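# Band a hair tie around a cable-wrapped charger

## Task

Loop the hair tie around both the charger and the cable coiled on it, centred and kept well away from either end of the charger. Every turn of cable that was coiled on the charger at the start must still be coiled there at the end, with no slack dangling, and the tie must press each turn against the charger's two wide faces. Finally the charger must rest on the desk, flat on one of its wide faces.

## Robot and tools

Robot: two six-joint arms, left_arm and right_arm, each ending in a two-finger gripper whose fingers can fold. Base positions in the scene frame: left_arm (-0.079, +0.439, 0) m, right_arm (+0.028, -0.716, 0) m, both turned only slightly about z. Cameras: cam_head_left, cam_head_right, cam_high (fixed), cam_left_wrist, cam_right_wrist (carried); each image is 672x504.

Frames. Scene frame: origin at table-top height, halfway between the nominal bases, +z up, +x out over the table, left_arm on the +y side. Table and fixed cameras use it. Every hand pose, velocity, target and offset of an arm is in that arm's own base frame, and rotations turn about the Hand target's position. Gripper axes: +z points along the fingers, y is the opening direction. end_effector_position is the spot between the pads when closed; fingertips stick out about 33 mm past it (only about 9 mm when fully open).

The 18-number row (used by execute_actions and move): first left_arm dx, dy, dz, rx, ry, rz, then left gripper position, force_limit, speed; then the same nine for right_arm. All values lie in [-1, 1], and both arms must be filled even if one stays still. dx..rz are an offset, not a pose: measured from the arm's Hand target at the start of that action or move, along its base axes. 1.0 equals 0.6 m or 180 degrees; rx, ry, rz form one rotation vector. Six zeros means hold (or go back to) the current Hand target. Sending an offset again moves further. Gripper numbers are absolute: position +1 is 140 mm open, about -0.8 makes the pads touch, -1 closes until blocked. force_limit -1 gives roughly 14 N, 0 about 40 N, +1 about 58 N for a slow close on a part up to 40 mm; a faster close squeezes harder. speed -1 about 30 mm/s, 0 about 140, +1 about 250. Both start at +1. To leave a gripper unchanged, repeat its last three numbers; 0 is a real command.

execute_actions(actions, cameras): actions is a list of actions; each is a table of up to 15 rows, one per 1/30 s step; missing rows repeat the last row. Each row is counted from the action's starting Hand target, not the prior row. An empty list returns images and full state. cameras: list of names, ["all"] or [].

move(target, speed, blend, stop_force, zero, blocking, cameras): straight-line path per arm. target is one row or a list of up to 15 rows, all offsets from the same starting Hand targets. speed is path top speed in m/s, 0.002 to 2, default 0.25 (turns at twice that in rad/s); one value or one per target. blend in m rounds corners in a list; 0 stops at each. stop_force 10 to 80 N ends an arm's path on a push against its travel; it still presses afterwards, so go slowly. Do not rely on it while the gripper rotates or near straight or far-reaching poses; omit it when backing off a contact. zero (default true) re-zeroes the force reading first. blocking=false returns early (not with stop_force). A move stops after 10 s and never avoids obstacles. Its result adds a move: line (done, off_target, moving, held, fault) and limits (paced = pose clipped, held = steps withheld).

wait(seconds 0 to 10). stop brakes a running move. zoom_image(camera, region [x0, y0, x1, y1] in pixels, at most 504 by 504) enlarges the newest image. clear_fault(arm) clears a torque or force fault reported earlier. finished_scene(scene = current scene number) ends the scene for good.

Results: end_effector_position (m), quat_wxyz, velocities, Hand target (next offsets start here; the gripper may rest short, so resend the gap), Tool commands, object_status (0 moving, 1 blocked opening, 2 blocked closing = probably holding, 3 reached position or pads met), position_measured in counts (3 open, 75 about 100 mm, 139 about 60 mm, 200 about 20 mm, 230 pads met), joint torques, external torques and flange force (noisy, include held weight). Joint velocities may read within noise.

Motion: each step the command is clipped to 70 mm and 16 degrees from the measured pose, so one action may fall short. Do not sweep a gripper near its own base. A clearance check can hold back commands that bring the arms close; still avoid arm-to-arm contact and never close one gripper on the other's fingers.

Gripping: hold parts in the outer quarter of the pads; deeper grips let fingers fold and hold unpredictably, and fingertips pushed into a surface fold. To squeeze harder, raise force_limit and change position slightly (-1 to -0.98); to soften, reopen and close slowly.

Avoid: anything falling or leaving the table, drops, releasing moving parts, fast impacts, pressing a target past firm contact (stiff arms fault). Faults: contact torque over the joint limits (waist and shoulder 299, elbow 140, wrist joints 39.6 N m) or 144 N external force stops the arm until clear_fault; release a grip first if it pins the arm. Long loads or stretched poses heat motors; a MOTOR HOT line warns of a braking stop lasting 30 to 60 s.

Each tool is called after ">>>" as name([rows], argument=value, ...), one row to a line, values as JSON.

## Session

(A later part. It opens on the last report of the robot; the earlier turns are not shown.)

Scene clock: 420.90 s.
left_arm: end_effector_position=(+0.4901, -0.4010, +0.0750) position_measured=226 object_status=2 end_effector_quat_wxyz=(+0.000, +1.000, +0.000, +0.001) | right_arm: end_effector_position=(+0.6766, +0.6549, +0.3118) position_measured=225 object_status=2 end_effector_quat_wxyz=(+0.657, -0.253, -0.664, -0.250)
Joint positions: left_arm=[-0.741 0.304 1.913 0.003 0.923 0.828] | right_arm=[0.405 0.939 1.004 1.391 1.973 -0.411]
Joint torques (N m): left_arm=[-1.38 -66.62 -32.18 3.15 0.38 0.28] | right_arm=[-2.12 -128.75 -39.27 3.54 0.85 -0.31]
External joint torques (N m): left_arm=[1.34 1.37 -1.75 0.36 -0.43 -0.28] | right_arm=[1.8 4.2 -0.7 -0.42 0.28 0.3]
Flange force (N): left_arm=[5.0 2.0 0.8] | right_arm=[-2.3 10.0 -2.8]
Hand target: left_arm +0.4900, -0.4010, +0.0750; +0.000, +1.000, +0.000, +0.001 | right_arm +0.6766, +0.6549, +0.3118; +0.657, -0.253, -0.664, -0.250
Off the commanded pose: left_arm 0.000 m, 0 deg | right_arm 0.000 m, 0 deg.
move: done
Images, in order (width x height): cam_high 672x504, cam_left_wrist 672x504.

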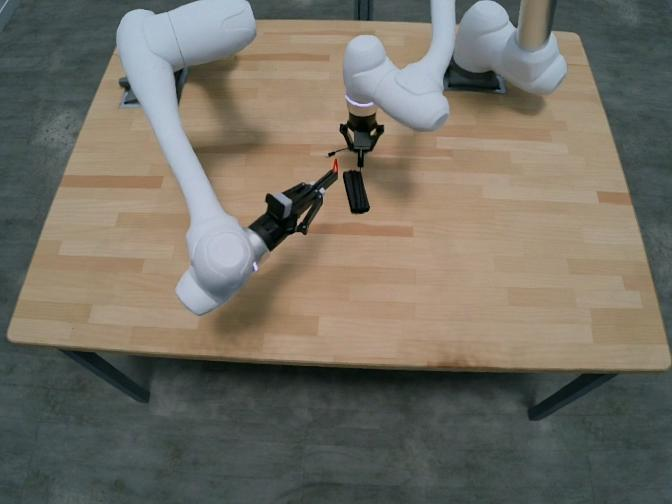

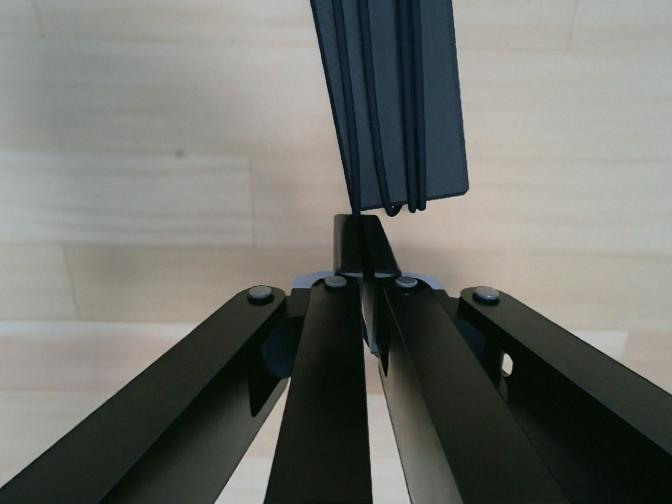

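>>> move([
  [0.012,-0.03,0.0,0,0,0,-1,-1,-1,0,0,0,0,0,0,-1,-1,-1],
  [0.008,-0.033,-0.035,0,0,0,-1,-1,-1,0,0,0,0,0,0,-1,-1,-1],
], speed=0.04, cameras=["cam_left_wrist","cam_high"])

>>> zoom_image(camera="cam_high", region=[310, 130, 410, 220])

Scene clock: 426.07 s.
left_arm: end_effector_position=(+0.4954, -0.4214, +0.0557) position_measured=226 object_status=2 end_effector_quat_wxyz=(+0.000, +1.000, +0.000, +0.002) | right_arm: end_effector_position=(+0.6766, +0.6549, +0.3118) position_measured=225 object_status=2 end_effector_quat_wxyz=(+0.657, -0.253, -0.664, -0.250)
Joint positions: left_arm=[-0.759 0.346 1.895 0.003 0.897 0.81] | right_arm=[0.405 0.939 1.004 1.391 1.973 -0.411]
Joint torques (N m): left_arm=[5.08 -6.79 -4.02 6.14 -7.33 0.35] | right_arm=[-1.97 -128.85 -39.3 3.57 0.87 -0.31]
External joint torques (N m): left_arm=[-5.08 -61.92 -29.18 -2.7 7.28 -0.35] | right_arm=[1.98 3.96 -0.73 -0.46 0.26 0.31]
External joint torques when the fault began: left_arm=[-8.83 -84.16 -43.11 -4.74 8.23 -0.33]
Flange force (N): left_arm=[-20.8 -7.0 -99.5] | right_arm=[-2.1 9.8 -2.5]
Flange force when the fault began (N): left_arm=[-25.7 -3.7 -134.8]
Hand target: left_arm +0.4954, -0.4214, +0.0557; +0.000, +1.000, +0.000, +0.002 (not the last commanded pose) | right_arm +0.6766, +0.6549, +0.3118; +0.657, -0.253, -0.664, -0.250
Tool commands: left_gripper/position=-1.0 left_gripper/force_limit=-1.0 left_gripper/speed=-1.0 right_gripper/position=-1.0 right_gripper/force_limit=-1.0 right_gripper/speed=-1.0
Off the commanded pose: left_arm 0.002 m, 0 deg | right_arm 0.000 m, 0 deg.
FORCE FAULT: contact force on the left arm reached its limit, and that arm stopped. The contact can be on any part of that arm, not only on its tool. That arm's remaining commands of this call were not run. That arm is still stopped at the end of this call. While its stop runs, that arm takes no new command, but its gripper still runs the gripper command that each later call begins with.
CLEAR FAULT: the left arm stays stopped until you call clear_fault(arm="left_arm").
move: fault (left_arm)
Images, in order (width x height): cam_high 672x504, cam_left_wrist 672x504.

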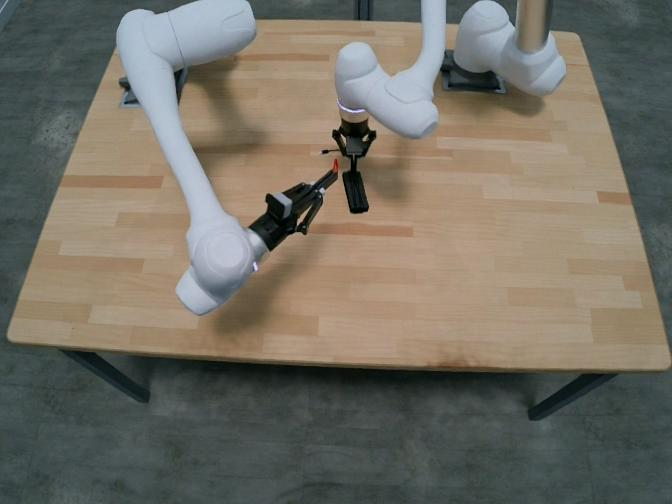

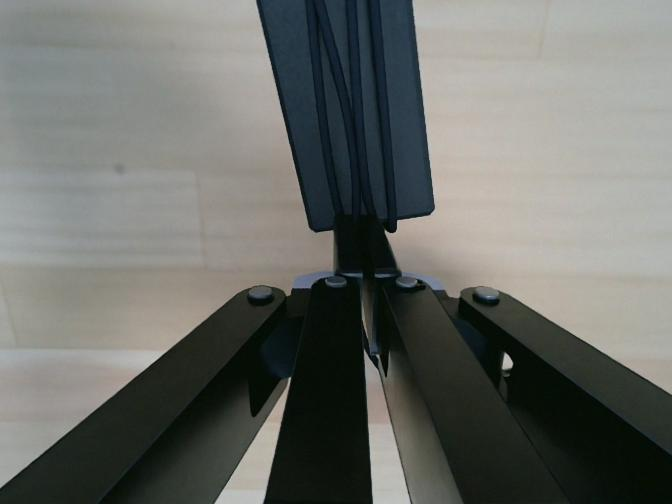

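Scaled by 5.040.

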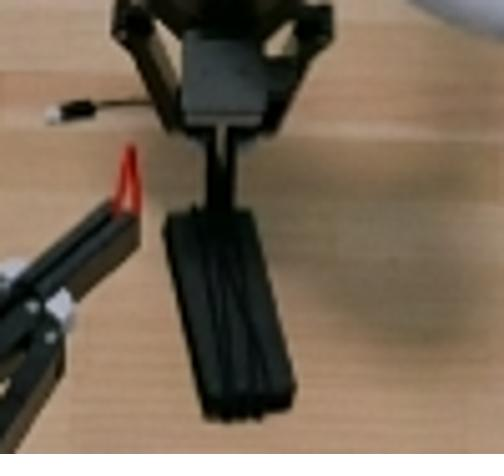

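>>> clear_fault(arm="left_arm")

>>> move(target=[0,0,0.03,0,0,0,-1,-1,-1,0,0,0,0,0,0,-1,-1,-1], speed=0.05, cameras=["cam_left_wrist"])

>>> zoom_image(camera="cam_left_wrist", region=[220, 0, 470, 260])

Scene clock: 430.00 s.
left_arm: end_effector_position=(+0.4954, -0.4214, +0.0557) position_measured=226 object_status=2 end_effector_quat_wxyz=(+0.000, +1.000, +0.000, +0.002) | right_arm: end_effector_position=(+0.6766, +0.6549, +0.3118) position_measured=225 object_status=2 end_effector_quat_wxyz=(+0.657, -0.253, -0.664, -0.250)
Joint positions: left_arm=[-0.759 0.346 1.895 0.003 0.897 0.81] | right_arm=[0.405 0.939 1.004 1.391 1.973 -0.411]
Joint torques (N m): left_arm=[0.83 -18.07 -8.06 4.18 -5.59 0.47] | right_arm=[-2.04 -128.83 -39.28 3.56 0.87 -0.3]
External joint torques (N m): left_arm=[-0.59 -50.63 -25.18 -0.73 5.54 -0.47] | right_arm=[1.78 3.94 -0.81 -0.44 0.26 0.3]
Flange force (N): left_arm=[-11.7 -8.0 -81.5] | right_arm=[-2.1 9.9 -2.7]
Hand target: left_arm +0.4954, -0.4214, +0.0557; +0.000, +1.000, +0.000, +0.002 (not the last commanded pose) | right_arm +0.6766, +0.6549, +0.3118; +0.657, -0.253, -0.664, -0.250
Tool commands: left_gripper/position=-1.0 left_gripper/force_limit=-1.0 left_gripper/speed=-1.0 right_gripper/position=-1.0 right_gripper/force_limit=-1.0 right_gripper/speed=-1.0
Off the commanded pose: left_arm 0.002 m, 0 deg | right_arm 0.000 m, 0 deg.
FORCE FAULT, CONTINUED: the left arm's stop, for the force fault that an earlier result reported, is over. The call counts as one of the actions that you can send in this scene. That arm's target is now where it stood when the stop ended, not its last command. That arm accepts commands again.
CLEAR FAULT: your call cleared the left arm's force fault. If the contact force or a joint's load stays at its limit, that arm stops again.

Scene clock: 430.73 s.
left_arm: end_effector_position=(+0.4954, -0.4214, +0.0736) position_measured=226 object_status=2 end_effector_quat_wxyz=(+0.000, +1.000, +0.000, +0.002) | right_arm: end_effector_position=(+0.6766, +0.6549, +0.3118) position_measured=225 object_status=2 end_effector_quat_wxyz=(+0.657, -0.253, -0.664, -0.250)
Joint positions: left_arm=[-0.759 0.328 1.882 0.003 0.929 0.81] | right_arm=[0.405 0.939 1.004 1.391 1.973 -0.411]
Joint torques (N m): left_arm=[-1.35 -69.13 -32.76 3.37 0.22 0.32] | right_arm=[-2.1 -128.63 -39.35 3.56 0.85 -0.3]
External joint torques (N m): left_arm=[1.52 1.44 -1.31 0.16 -0.27 -0.32] | right_arm=[2.03 4.49 -0.48 -0.46 0.27 0.3]
Flange force (N): left_arm=[4.6 1.5 1.0] | right_arm=[-2.7 9.8 -2.4]
Hand target: left_arm +0.4954, -0.4214, +0.0737; +0.000, +1.000, +0.000, +0.002 | right_arm +0.6766, +0.6549, +0.3118; +0.657, -0.253, -0.664, -0.250
Off the commanded pose: left_arm 0.000 m, 0 deg | right_arm 0.000 m, 0 deg.
move: done
Images, in order (width x height): cam_left_wrist 672x504.

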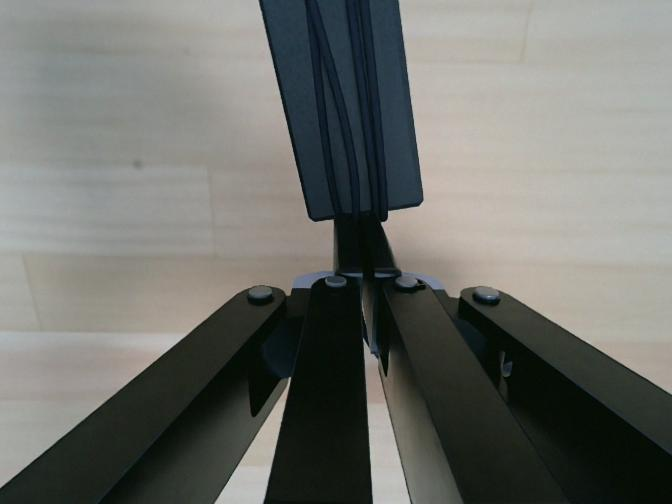

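Scaled by 1.938.

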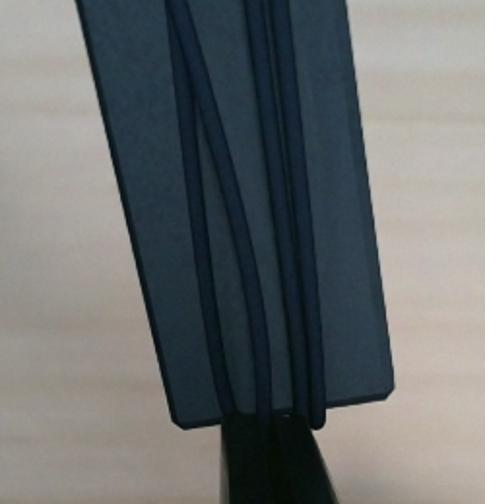

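>>> move([
  [-0.022,0,0.0,0,0,0,-1,-1,-1,0,0,0,0,0,0,-1,-1,-1],
  [-0.028,0,-0.045,0,0,0,-1,-1,-1,0,0,0,0,0,0,-1,-1,-1],
], speed=0.03, cameras=["cam_left_wrist"])

>>> move([
  [0,0,0,0,0,0,-0.55,-1,-1,0,0,0,0,0,0,-1,-1,-1],
  [0,0,0.25,0,0,0,-0.55,-1,-1,0,0,0,0,0,0,-1,-1,-1],
], speed=0.06, cameras=["cam_left_wrist"])

>>> zoom_image(camera="cam_left_wrist", region=[220, 0, 520, 260])

Scene clock: 439.63 s.
left_arm: end_effector_position=(+0.4786, -0.4213, +0.0464) position_measured=226 object_status=2 end_effector_quat_wxyz=(+0.000, +1.000, +0.000, +0.002) | right_arm: end_effector_position=(+0.6766, +0.6549, +0.3118) position_measured=225 object_status=2 end_effector_quat_wxyz=(+0.657, -0.253, -0.664, -0.250)
Joint positions: left_arm=[-0.777 0.34 1.927 0.003 0.872 0.792] | right_arm=[0.405 0.939 1.004 1.391 1.973 -0.411]
Joint torques (N m): left_arm=[-1.47 -54.71 -23.9 3.2 -0.86 0.29] | right_arm=[-2.07 -128.61 -39.34 3.54 0.87 -0.28]
External joint torques (N m): left_arm=[1.48 -12.57 -8.59 0.17 0.82 -0.29] | right_arm=[1.75 3.83 -0.74 -0.41 0.26 0.28]
Flange force (N): left_arm=[1.9 -0.8 -21.3] | right_arm=[-2.1 9.5 -2.6]
Hand target: left_arm +0.4786, -0.4214, +0.0467; +0.000, +1.000, +0.000, +0.002 | right_arm +0.6766, +0.6549, +0.3118; +0.657, -0.253, -0.664, -0.250
Off the commanded pose: left_arm 0.000 m, 0 deg | right_arm 0.000 m, 0 deg.
move: done
Images, in order (width x height): cam_left_wrist 672x504.

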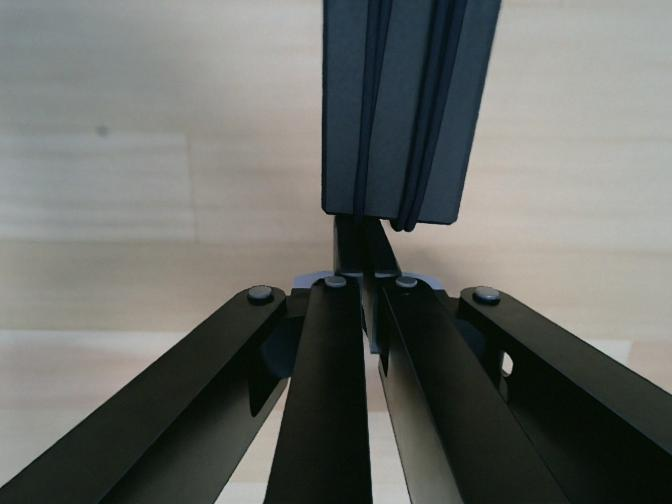

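Scene clock: 443.23 s.
left_arm: end_effector_position=(+0.4786, -0.4214, +0.1966) position_measured=199 object_status=3 end_effector_quat_wxyz=(+0.000, +1.000, +0.000, +0.002) | right_arm: end_effector_position=(+0.6766, +0.6549, +0.3118) position_measured=225 object_status=2 end_effector_quat_wxyz=(+0.657, -0.253, -0.664, -0.250)
Joint positions: left_arm=[-0.777 0.205 1.79 0.002 1.143 0.793] | right_arm=[0.405 0.939 1.004 1.391 1.973 -0.411]
Joint torques (N m): left_arm=[-1.46 -61.52 -37.36 3.89 0.17 0.31] | right_arm=[-2.02 -128.87 -39.32 3.57 0.86 -0.32]
External joint torques (N m): left_arm=[1.35 1.44 -1.36 0.11 -0.22 -0.31] | right_arm=[1.9 4.29 -0.64 -0.46 0.27 0.31]
Flange force (N): left_arm=[4.6 1.9 -0.1] | right_arm=[-2.4 10.0 -2.7]
Hand target: left_arm +0.4786, -0.4214, +0.1967; +0.000, +1.000, +0.000, +0.002 | right_arm +0.6766, +0.6549, +0.3118; +0.657, -0.253, -0.664, -0.250
Off the commanded pose: left_arm 0.000 m, 0 deg | right_arm 0.000 m, 0 deg.
move: done
Images, in order (width x height): cam_left_wrist 672x504.

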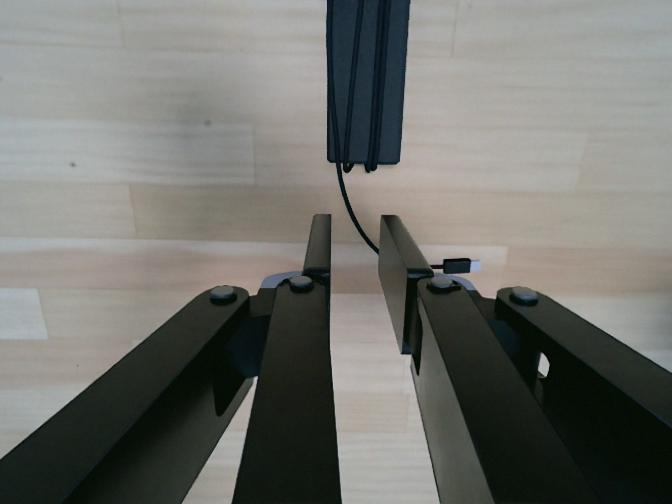

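Scaled by 1.680.

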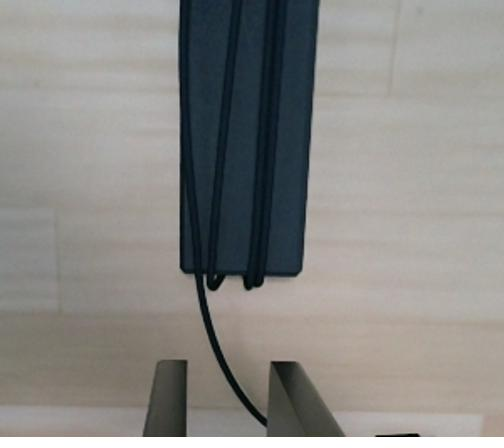

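>>> move(target=[0.14,0,0.1,0,0,0,0.2,0,-1,0,0,0,0,0,0,-1,-1,-1], cameras=["cam_left_wrist"])

>>> zoom_image(camera="cam_left_wrist", region=[220, 0, 520, 300])

Scene clock: 448.10 s.
left_arm: end_effector_position=(+0.5626, -0.4214, +0.2567) position_measured=104 object_status=0 end_effector_quat_wxyz=(+0.000, +1.000, +0.000, +0.002) | right_arm: end_effector_position=(+0.6766, +0.6549, +0.3118) position_measured=225 object_status=2 end_effector_quat_wxyz=(+0.657, -0.253, -0.664, -0.250)
Joint positions: left_arm=[-0.693 0.27 1.592 0.002 1.276 0.877] | right_arm=[0.405 0.939 1.004 1.391 1.973 -0.411]
Joint torques (N m): left_arm=[-1.23 -69.99 -39.18 4.1 0.16 0.31] | right_arm=[-2.01 -128.8 -39.19 3.55 0.86 -0.3]
External joint torques (N m): left_arm=[1.31 1.47 -1.47 0.1 -0.22 -0.31] | right_arm=[2.2 4.15 -0.74 -0.46 0.27 0.29]
Flange force (N): left_arm=[5.0 2.0 -0.8] | right_arm=[-2.3 10.2 -2.4]
Hand target: left_arm +0.5626, -0.4214, +0.2567; +0.000, +1.000, +0.000, +0.002 | right_arm +0.6766, +0.6549, +0.3118; +0.657, -0.253, -0.664, -0.250
Off the commanded pose: left_arm 0.000 m, 0 deg | right_arm 0.000 m, 0 deg.
move: done
Images, in order (width x height): cam_left_wrist 672x504.

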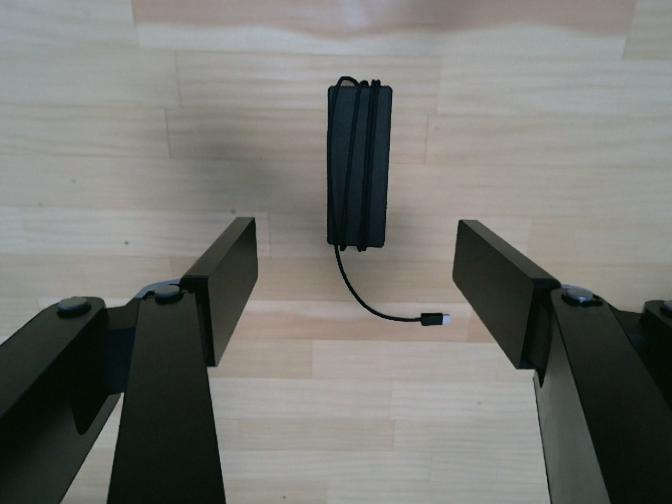

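Scaled by 1.680.

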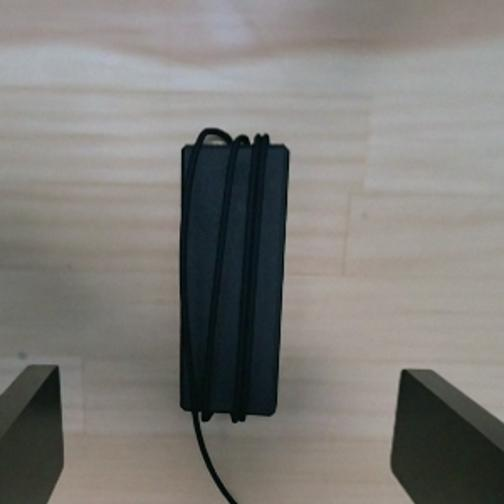

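>>> move([
  [0.016,0.047,-0.3,0,0,0,-1,-1,0,0,0,0,0,0,0,-1,-1,-1],
  [0.016,0.047,-0.332,0,0,0,-1,-1,0,0,0,0,0,0,0,-1,-1,-1],
], speed=[0.2,0.05])

>>> move(target=[0,-0.034,0,0,0,0,-1,-1,0,0,0,0,0,0,0,-1,-1,-1], speed=0.03, cameras=["cam_left_wrist"])

Scene clock: 467.03 s.
left_arm: end_effector_position=(+0.5722, -0.3932, +0.0575) position_measured=233 object_status=3 end_effector_quat_wxyz=(+0.000, +1.000, +0.000, +0.002) | right_arm: end_effector_position=(+0.6766, +0.6549, +0.3118) position_measured=225 object_status=2 end_effector_quat_wxyz=(+0.657, -0.253, -0.664, -0.250)
Joint positions: left_arm=[-0.653 0.403 1.806 0.002 0.93 0.917] | right_arm=[0.405 0.939 1.004 1.391 1.973 -0.411]
Joint torques (N m): left_arm=[-1.36 -76.37 -32.79 3.43 0.11 0.3] | right_arm=[-1.96 -128.86 -39.28 3.6 0.85 -0.29]
External joint torques (N m): left_arm=[1.07 1.11 -1.45 0.1 -0.17 -0.3] | right_arm=[2.27 4.27 -0.68 -0.51 0.27 0.29]
Flange force (N): left_arm=[4.2 1.6 0.4] | right_arm=[-2.4 10.2 -2.4]
Hand target: left_arm +0.5722, -0.3932, +0.0575; +0.000, +1.000, +0.000, +0.002 | right_arm +0.6766, +0.6549, +0.3118; +0.657, -0.253, -0.664, -0.250
Off the commanded pose: left_arm 0.000 m, 0 deg | right_arm 0.000 m, 0 deg.
move: done

Scene clock: 467.97 s.
left_arm: end_effector_position=(+0.5722, -0.4136, +0.0575) position_measured=233 object_status=3 end_effector_quat_wxyz=(+0.000, +1.000, +0.000, +0.002) | right_arm: end_effector_position=(+0.6766, +0.6549, +0.3118) position_measured=225 object_status=2 end_effector_quat_wxyz=(+0.657, -0.253, -0.664, -0.250)
Joint positions: left_arm=[-0.676 0.419 1.781 0.002 0.938 0.894] | right_arm=[0.405 0.939 1.004 1.391 1.973 -0.411]
Joint torques (N m): left_arm=[-1.64 -77.59 -32.97 3.28 -0.06 0.32] | right_arm=[-2.24 -128.72 -39.28 3.55 0.87 -0.32]
External joint torques (N m): left_arm=[1.56 0.75 -1.38 0.26 0 -0.32] | right_arm=[2.15 3.18 -1.04 -0.41 0.27 0.31]
Flange force (N): left_arm=[4.2 0.9 -0.2] | right_arm=[-1.4 9.6 -2.2]
Hand target: left_arm +0.5722, -0.4136, +0.0575; +0.000, +1.000, +0.000, +0.002 | right_arm +0.6766, +0.6549, +0.3118; +0.657, -0.253, -0.664, -0.250
Off the commanded pose: left_arm 0.000 m, 0 deg | right_arm 0.000 m, 0 deg.
move: done
Images, in order (width x height): cam_left_wrist 672x504.

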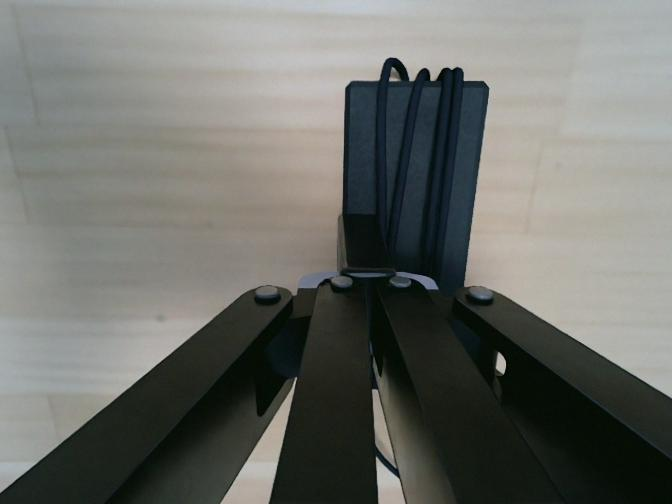

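>>> move([
  [0,-0.006,0,0,0,0,-1,-1,0,0,0,0,0,0,0,-1,-1,-1],
  [0,-0.004,0.33,0,0,0,-1,-1,0,0,0,0,0,0,0,-1,-1,-1],
], speed=[0.03,0.12], cameras=["cam_left_wrist","cam_right_wrist"])

>>> zoom_image(camera="cam_left_wrist", region=[220, 0, 520, 340])

Scene clock: 473.27 s.
left_arm: end_effector_position=(+0.5722, -0.4160, +0.2554) position_measured=233 object_status=3 end_effector_quat_wxyz=(+0.000, +1.000, +0.000, +0.002) | right_arm: end_effector_position=(+0.6766, +0.6549, +0.3118) position_measured=225 object_status=2 end_effector_quat_wxyz=(+0.657, -0.253, -0.664, -0.250)
Joint positions: left_arm=[-0.678 0.278 1.585 0.002 1.276 0.892] | right_arm=[0.405 0.939 1.004 1.391 1.973 -0.411]
Joint torques (N m): left_arm=[-1.43 -71.07 -39.3 4.09 0.13 0.29] | right_arm=[-2.06 -128.72 -39.26 3.54 0.88 -0.33]
External joint torques (N m): left_arm=[1.41 1.65 -1.39 0.11 -0.18 -0.29] | right_arm=[2.56 3.2 -0.96 -0.44 0.25 0.32]
Flange force (N): left_arm=[5.3 1.9 -0.6] | right_arm=[-1.4 9.6 -1.7]
Hand target: left_arm +0.5722, -0.4160, +0.2555; +0.000, +1.000, +0.000, +0.002 | right_arm +0.6766, +0.6549, +0.3118; +0.657, -0.253, -0.664, -0.250
Off the commanded pose: left_arm 0.000 m, 0 deg | right_arm 0.000 m, 0 deg.
move: done
Images, in order (width x height): cam_left_wrist 672x504, cam_right_wrist 672x504.

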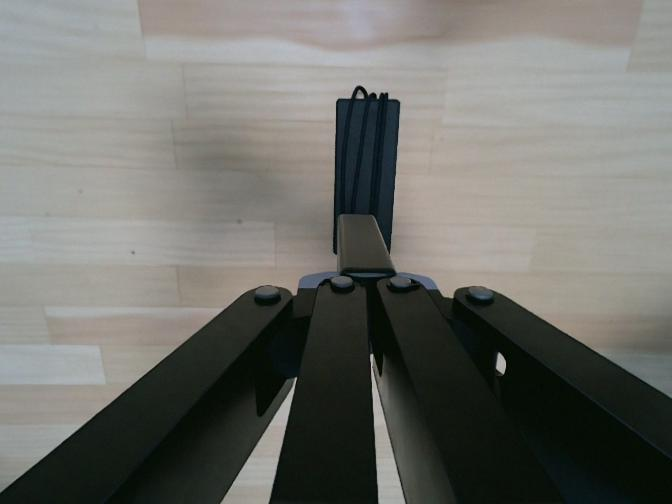

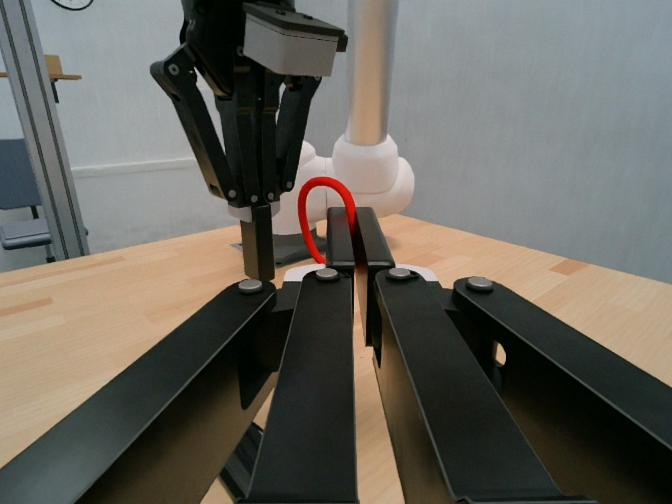

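Scaled by 1.482.

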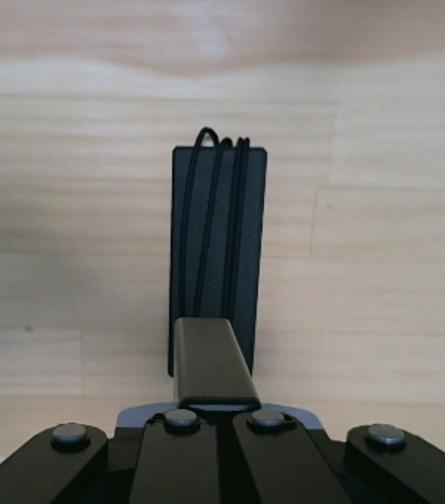

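>>> move(target=[0.208,0.218,0.105,-0.385,-0.385,-0.385,-1,-1,0,0,0,0,0,0,0,-1,-1,-1], cameras=["cam_left_wrist","cam_right_wrist","cam_high"])

>>> zoom_image(camera="cam_left_wrist", region=[200, 80, 500, 300])

Scene clock: 483.87 s.
left_arm: end_effector_position=(+0.6970, -0.2852, +0.3185) position_measured=233 object_status=3 end_effector_quat_wxyz=(+0.501, +0.499, -0.499, +0.501) | right_arm: end_effector_position=(+0.6766, +0.6549, +0.3118) position_measured=225 object_status=2 end_effector_quat_wxyz=(+0.657, -0.253, -0.664, -0.250)
Joint positions: left_arm=[0.018 0.488 1.837 -1.561 1.588 3.897] | right_arm=[0.405 0.939 1.004 1.391 1.973 -0.411]
Joint torques (N m): left_arm=[-1.39 -77.12 -26.71 -2.21 2.08 0.24] | right_arm=[-2.27 -128.8 -39.33 3.58 0.89 -0.28]
External joint torques (N m): left_arm=[1.33 0.22 -1.17 0.2 -0.16 -0.24] | right_arm=[2.25 4.58 -0.49 -0.49 0.23 0.27]
Flange force (N): left_arm=[0.7 -2.9 -2.1] | right_arm=[-2.8 10.1 -2.3]
Hand target: left_arm +0.6970, -0.2852, +0.3185; +0.501, +0.499, -0.499, +0.501 | right_arm +0.6766, +0.6549, +0.3118; +0.657, -0.253, -0.664, -0.250
Off the commanded pose: left_arm 0.000 m, 0 deg | right_arm 0.000 m, 0 deg.
move: done
Images, in order (width x height): cam_high 672x504, cam_left_wrist 672x504, cam_right_wrist 672x504.

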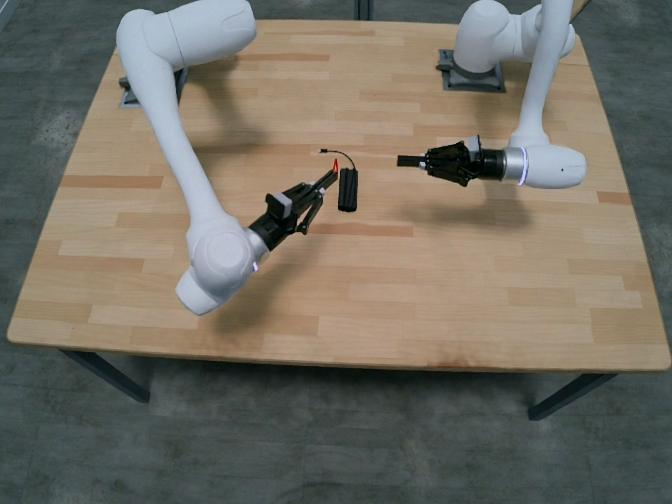

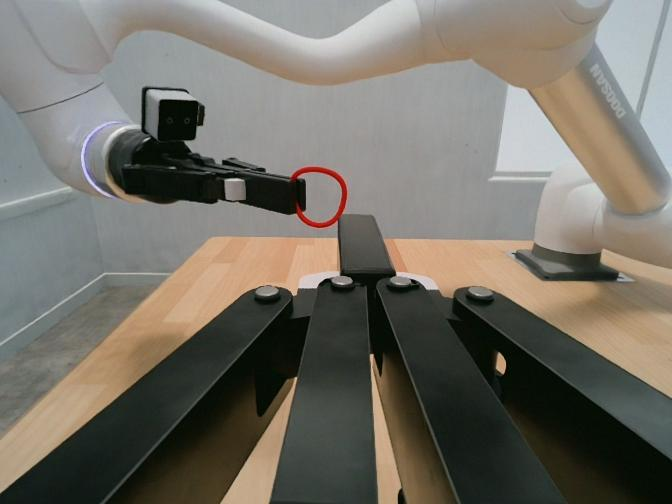

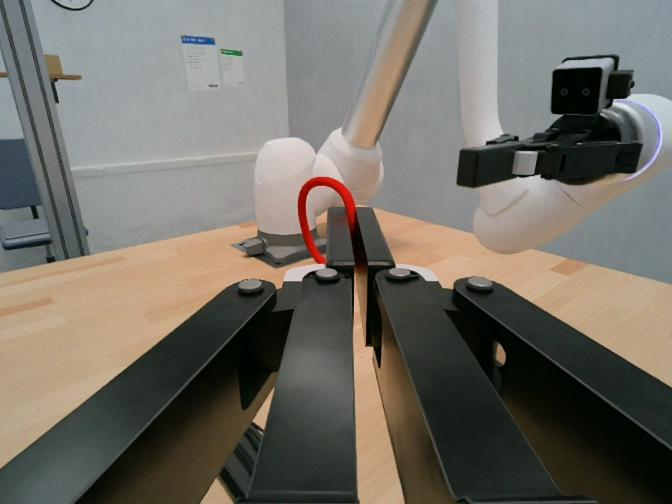

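Scaled by 1.680.

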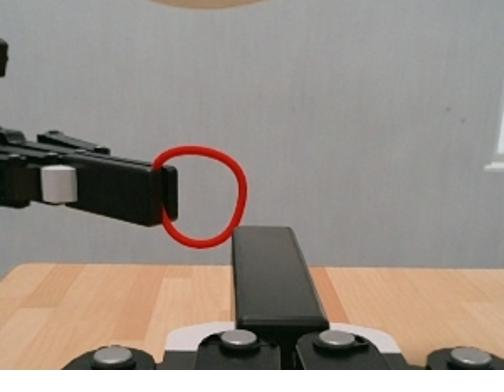

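>>> move([
  [0.028,-0.03,-0.0167,0,0,0,-1,-1,0,0,0,0,0,0,0,-1,-1,-1],
  [0.028,-0.17,-0.0167,0,0,0,-1,-1,0,0,0,0,0,0,0,-1,-1,-1],
], speed=0.12, cameras=["cam_left_wrist","cam_right_wrist"])

>>> zoom_image(camera="cam_left_wrist", region=[200, 80, 500, 300])

Scene clock: 493.83 s.
left_arm: end_effector_position=(+0.7138, -0.3872, +0.3085) position_measured=233 object_status=3 end_effector_quat_wxyz=(+0.501, +0.499, -0.499, +0.501) | right_arm: end_effector_position=(+0.6766, +0.6549, +0.3118) position_measured=225 object_status=2 end_effector_quat_wxyz=(+0.657, -0.253, -0.664, -0.250)
Joint positions: left_arm=[-0.125 0.521 1.806 -1.659 1.484 3.901] | right_arm=[0.405 0.939 1.004 1.391 1.973 -0.411]
Joint torques (N m): left_arm=[-1.4 -81.65 -27.05 -2.49 2.02 0.3] | right_arm=[-1.95 -128.74 -39.26 3.58 0.84 -0.31]
External joint torques (N m): left_arm=[1.3 1.14 -1.27 0.16 -0.08 -0.3] | right_arm=[2.65 4.23 -0.63 -0.51 0.28 0.31]
Flange force (N): left_arm=[-0.2 -4.6 -1.6] | right_arm=[-2.4 10.2 -2.0]
Hand target: left_arm +0.7138, -0.3872, +0.3084; +0.501, +0.499, -0.499, +0.501 | right_arm +0.6766, +0.6549, +0.3118; +0.657, -0.253, -0.664, -0.250
Off the commanded pose: left_arm 0.000 m, 0 deg | right_arm 0.000 m, 0 deg.
move: done
Images, in order (width x height): cam_left_wrist 672x504, cam_right_wrist 672x504.

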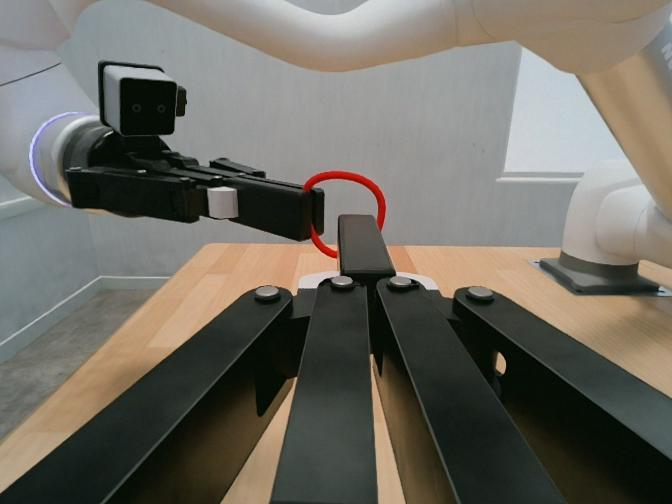

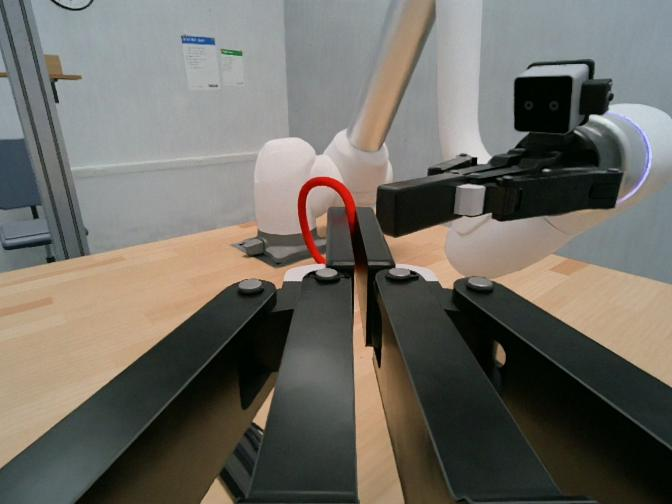

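Scaled by 1.680.

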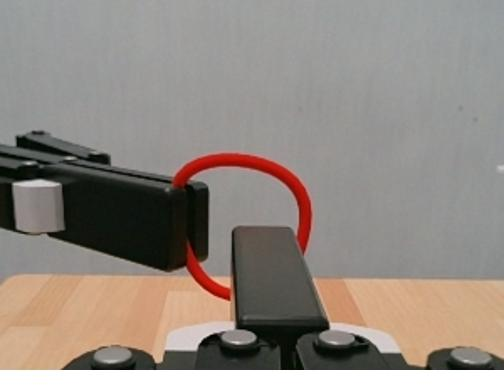

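>>> move([
  [0.005,-0.0,0.008,0,0,0,-1,-1,0,0,0,0,0,0,0,-1,-1,-1],
  [0.005,-0.073,0.008,0,0,0,-1,-1,0,0,0,0,0,0,0,-1,-1,-1],
], speed=0.06, cameras=["cam_left_wrist","cam_right_wrist"])

>>> zoom_image(camera="cam_left_wrist", region=[200, 80, 500, 300])

>>> zoom_image(camera="cam_right_wrist", region=[200, 80, 500, 300])

Scene clock: 504.90 s.
left_arm: end_effector_position=(+0.7168, -0.4310, +0.3132) position_measured=233 object_status=3 end_effector_quat_wxyz=(+0.501, +0.499, -0.499, +0.501) | right_arm: end_effector_position=(+0.6766, +0.6549, +0.3118) position_measured=225 object_status=2 end_effector_quat_wxyz=(+0.657, -0.253, -0.664, -0.250)
Joint positions: left_arm=[-0.184 0.525 1.787 -1.698 1.439 3.891] | right_arm=[0.405 0.939 1.004 1.391 1.973 -0.411]
Joint torques (N m): left_arm=[-1.47 -82.46 -27.73 -2.69 2.04 0.32] | right_arm=[-2.07 -129.04 -39.35 3.55 0.84 -0.29]
External joint torques (N m): left_arm=[1.44 1.13 -1.18 0.23 -0.12 -0.32] | right_arm=[2.26 4.38 -0.61 -0.45 0.29 0.29]
Flange force (N): left_arm=[-0.1 -4.6 -1.5] | right_arm=[-2.5 10.2 -2.4]
Hand target: left_arm +0.7168, -0.4310, +0.3132; +0.501, +0.499, -0.499, +0.501 | right_arm +0.6766, +0.6549, +0.3118; +0.657, -0.253, -0.664, -0.250
Off the commanded pose: left_arm 0.000 m, 0 deg | right_arm 0.000 m, 0 deg.
move: done
Images, in order (width x height): cam_left_wrist 672x504, cam_right_wrist 672x504.

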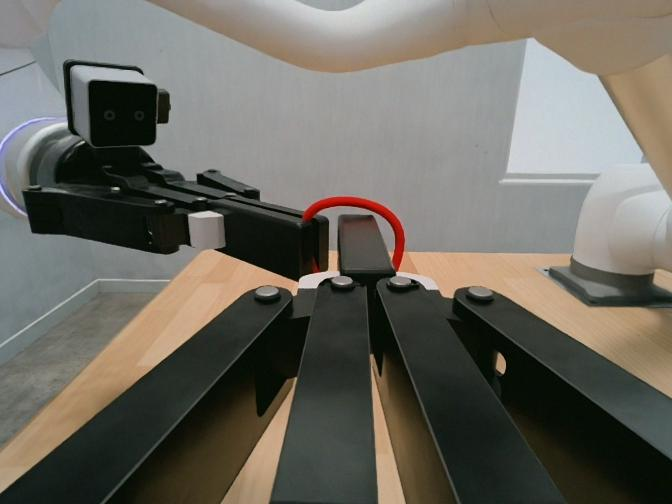

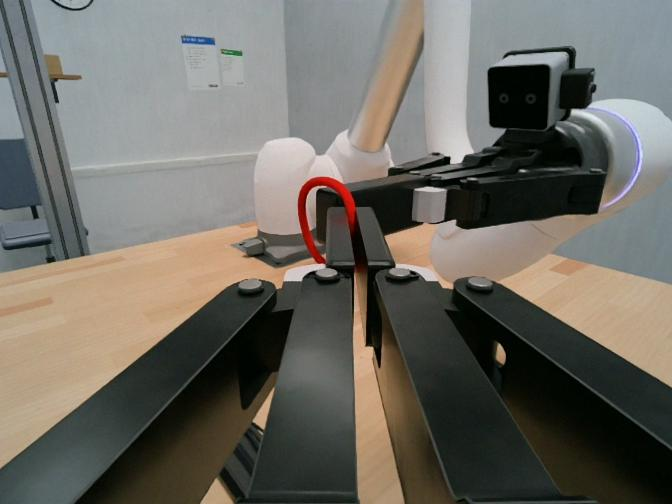

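Scaled by 1.680.

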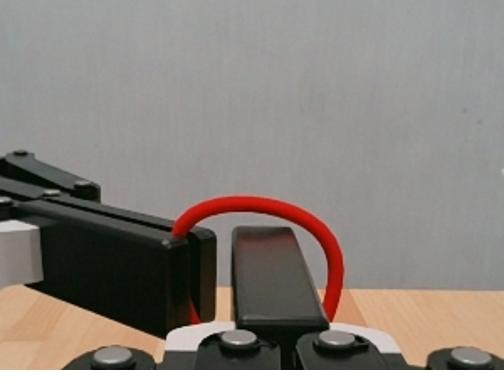

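Scaled by 1.680.

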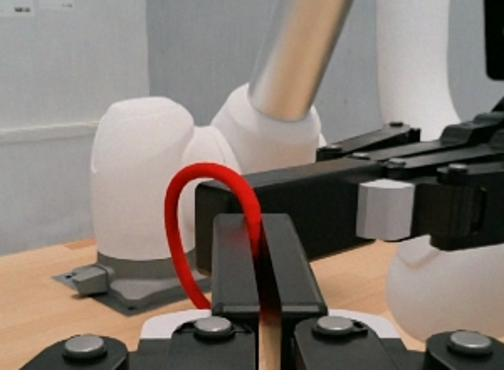

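>>> move([
  [-0.005,-0.009,0,0,0,0,-1,-1,0,0,0,0,0,0,0,-1,-1,-1],
  [-0.005,-0.009,0,0,0,0,-0.68,-1,-0.8,0,0,0,0,0,0,-1,-1,-1],
  [-0.014,-0.009,0,0,0,0,-0.68,-1,-0.8,0,0,0,0,0,0,-1,-1,-1],
  [-0.014,-0.009,0,0,0,0,-0.54,-1,-0.8,0,0,0,0,0,0,-1,-1,-1],
], speed=0.04, cameras=["cam_left_wrist","cam_right_wrist"])

>>> zoom_image(camera="cam_left_wrist", region=[200, 80, 500, 300])

>>> zoom_image(camera="cam_right_wrist", region=[200, 80, 500, 300])

Scene clock: 517.37 s.
left_arm: end_effector_position=(+0.7084, -0.4364, +0.3132) position_measured=197 object_status=0 end_effector_quat_wxyz=(+0.501, +0.499, -0.499, +0.501) | right_arm: end_effector_position=(+0.6765, +0.6549, +0.3118) position_measured=225 object_status=2 end_effector_quat_wxyz=(+0.657, -0.253, -0.664, -0.250)
Joint positions: left_arm=[-0.194 0.515 1.803 -1.706 1.433 3.899] | right_arm=[0.405 0.939 1.004 1.391 1.973 -0.411]
Joint torques (N m): left_arm=[-2.32 -82.01 -26.92 -2.18 2.6 0.33] | right_arm=[-3.46 -128.29 -39.64 3.65 0.41 -0.29]
External joint torques (N m): left_arm=[2.15 1.9 -1.76 -0.28 -0.68 -0.33] | right_arm=[3.47 3.28 -0.45 -0.54 0.72 0.29]
Flange force (N): left_arm=[-0.7 -6.7 -1.1] | right_arm=[-1.8 8.2 -0.7]
Hand target: left_arm +0.7084, -0.4364, +0.3132; +0.501, +0.499, -0.499, +0.501 | right_arm +0.6766, +0.6549, +0.3118; +0.657, -0.253, -0.664, -0.250
Off the commanded pose: left_arm 0.000 m, 0 deg | right_arm 0.000 m, 0 deg.
move: done
Images, in order (width x height): cam_left_wrist 672x504, cam_right_wrist 672x504.

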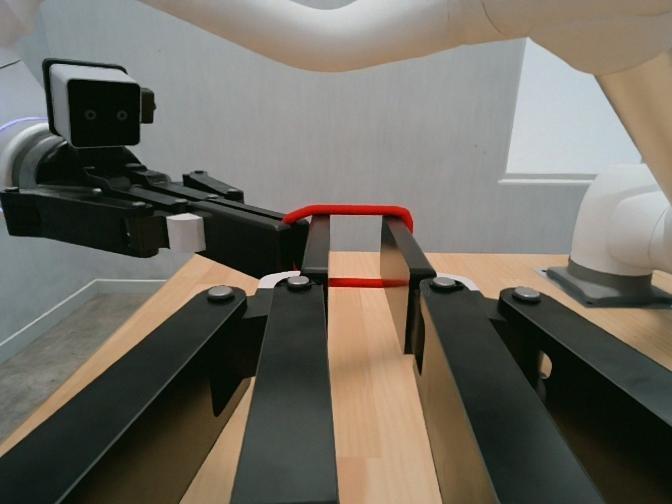

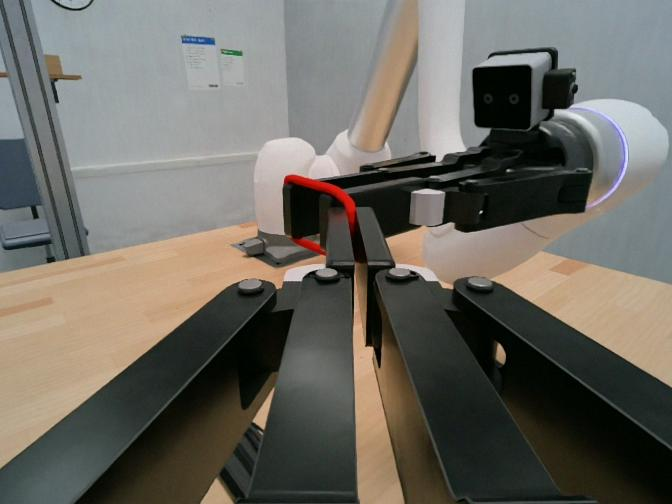

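Scaled by 1.680.

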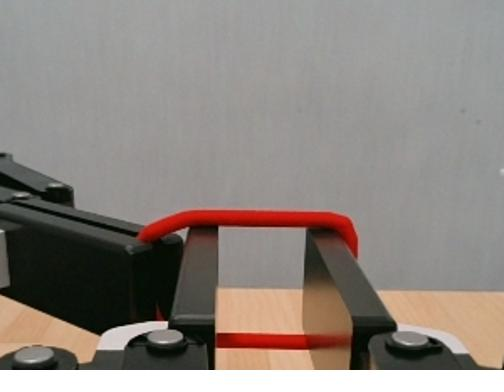

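Scaled by 1.680.

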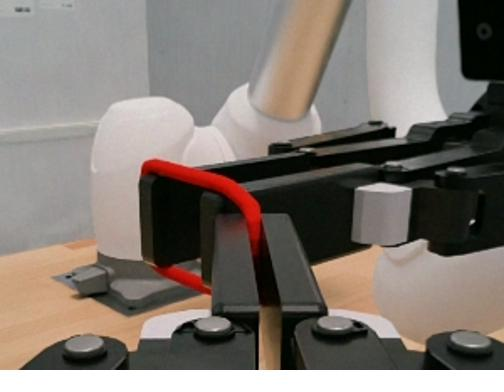

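>>> move([
  [0,0,0,0,0,0,-0.7,-1,-0.8,0,0,0,0,0,0,-1,-1,-1],
  [0.006,-0.002,0,0,0,0,-0.7,-1,-0.8,0,0,0,0,0,-0.09,-1,-1,-1],
  [0.006,-0.002,0,0,0,0,-0.54,-1,-0.8,0,0,0,0,0,-0.09,-1,-1,-1],
], speed=0.06, cameras=["cam_left_wrist","cam_right_wrist"])

>>> zoom_image(camera="cam_left_wrist", region=[200, 80, 500, 300])

>>> zoom_image(camera="cam_right_wrist", region=[200, 80, 500, 300])

Scene clock: 530.37 s.
left_arm: end_effector_position=(+0.7120, -0.4376, +0.3132) position_measured=197 object_status=0 end_effector_quat_wxyz=(+0.501, +0.499, -0.499, +0.501) | right_arm: end_effector_position=(+0.6766, +0.6549, +0.3118) position_measured=225 object_status=2 end_effector_quat_wxyz=(+0.616, -0.344, -0.622, -0.340)
Joint positions: left_arm=[-0.194 0.52 1.795 -1.706 1.432 3.896] | right_arm=[0.375 0.794 1.284 1.47 1.727 -0.516]
Joint torques (N m): left_arm=[-2.46 -82.74 -26.92 -2.1 2.77 0.31] | right_arm=[-3.9 -117.08 -38.63 3.64 0.4 -0.29]
External joint torques (N m): left_arm=[2.39 1.9 -1.9 -0.36 -0.85 -0.31] | right_arm=[3.91 3.46 -0.08 -0.84 0.99 0.29]
Flange force (N): left_arm=[-0.6 -7.1 -1.2] | right_arm=[-2.4 6.1 2.0]
Hand target: left_arm +0.7120, -0.4376, +0.3132; +0.501, +0.499, -0.499, +0.501 | right_arm +0.6766, +0.6549, +0.3118; +0.616, -0.344, -0.622, -0.340
Off the commanded pose: left_arm 0.000 m, 0 deg | right_arm 0.000 m, 0 deg.
move: done
Images, in order (width x height): cam_left_wrist 672x504, cam_right_wrist 672x504.

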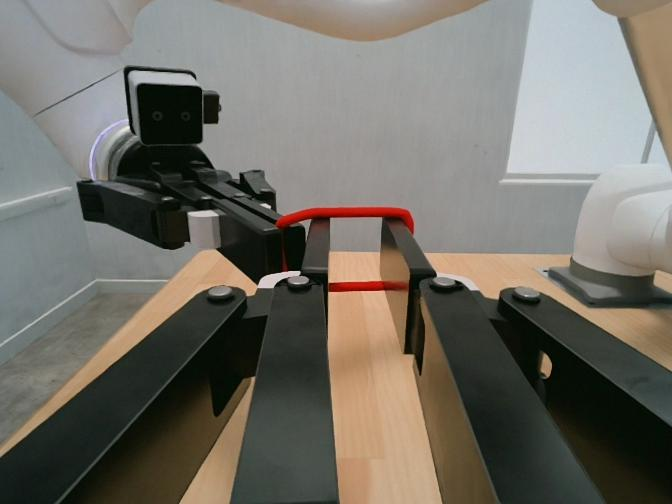

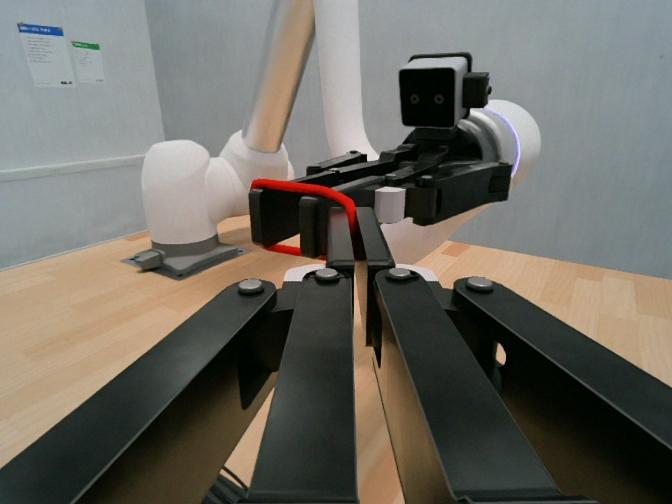

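Scaled by 1.680.

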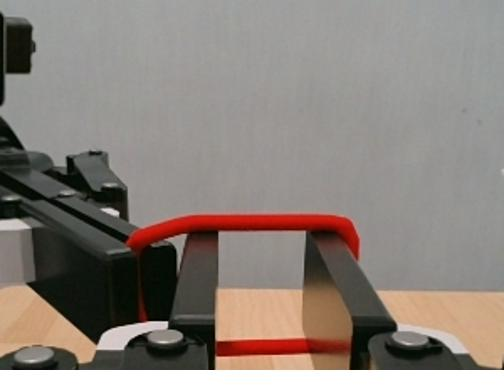

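Scaled by 1.680.

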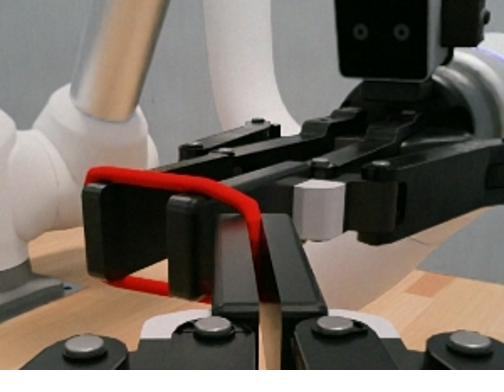

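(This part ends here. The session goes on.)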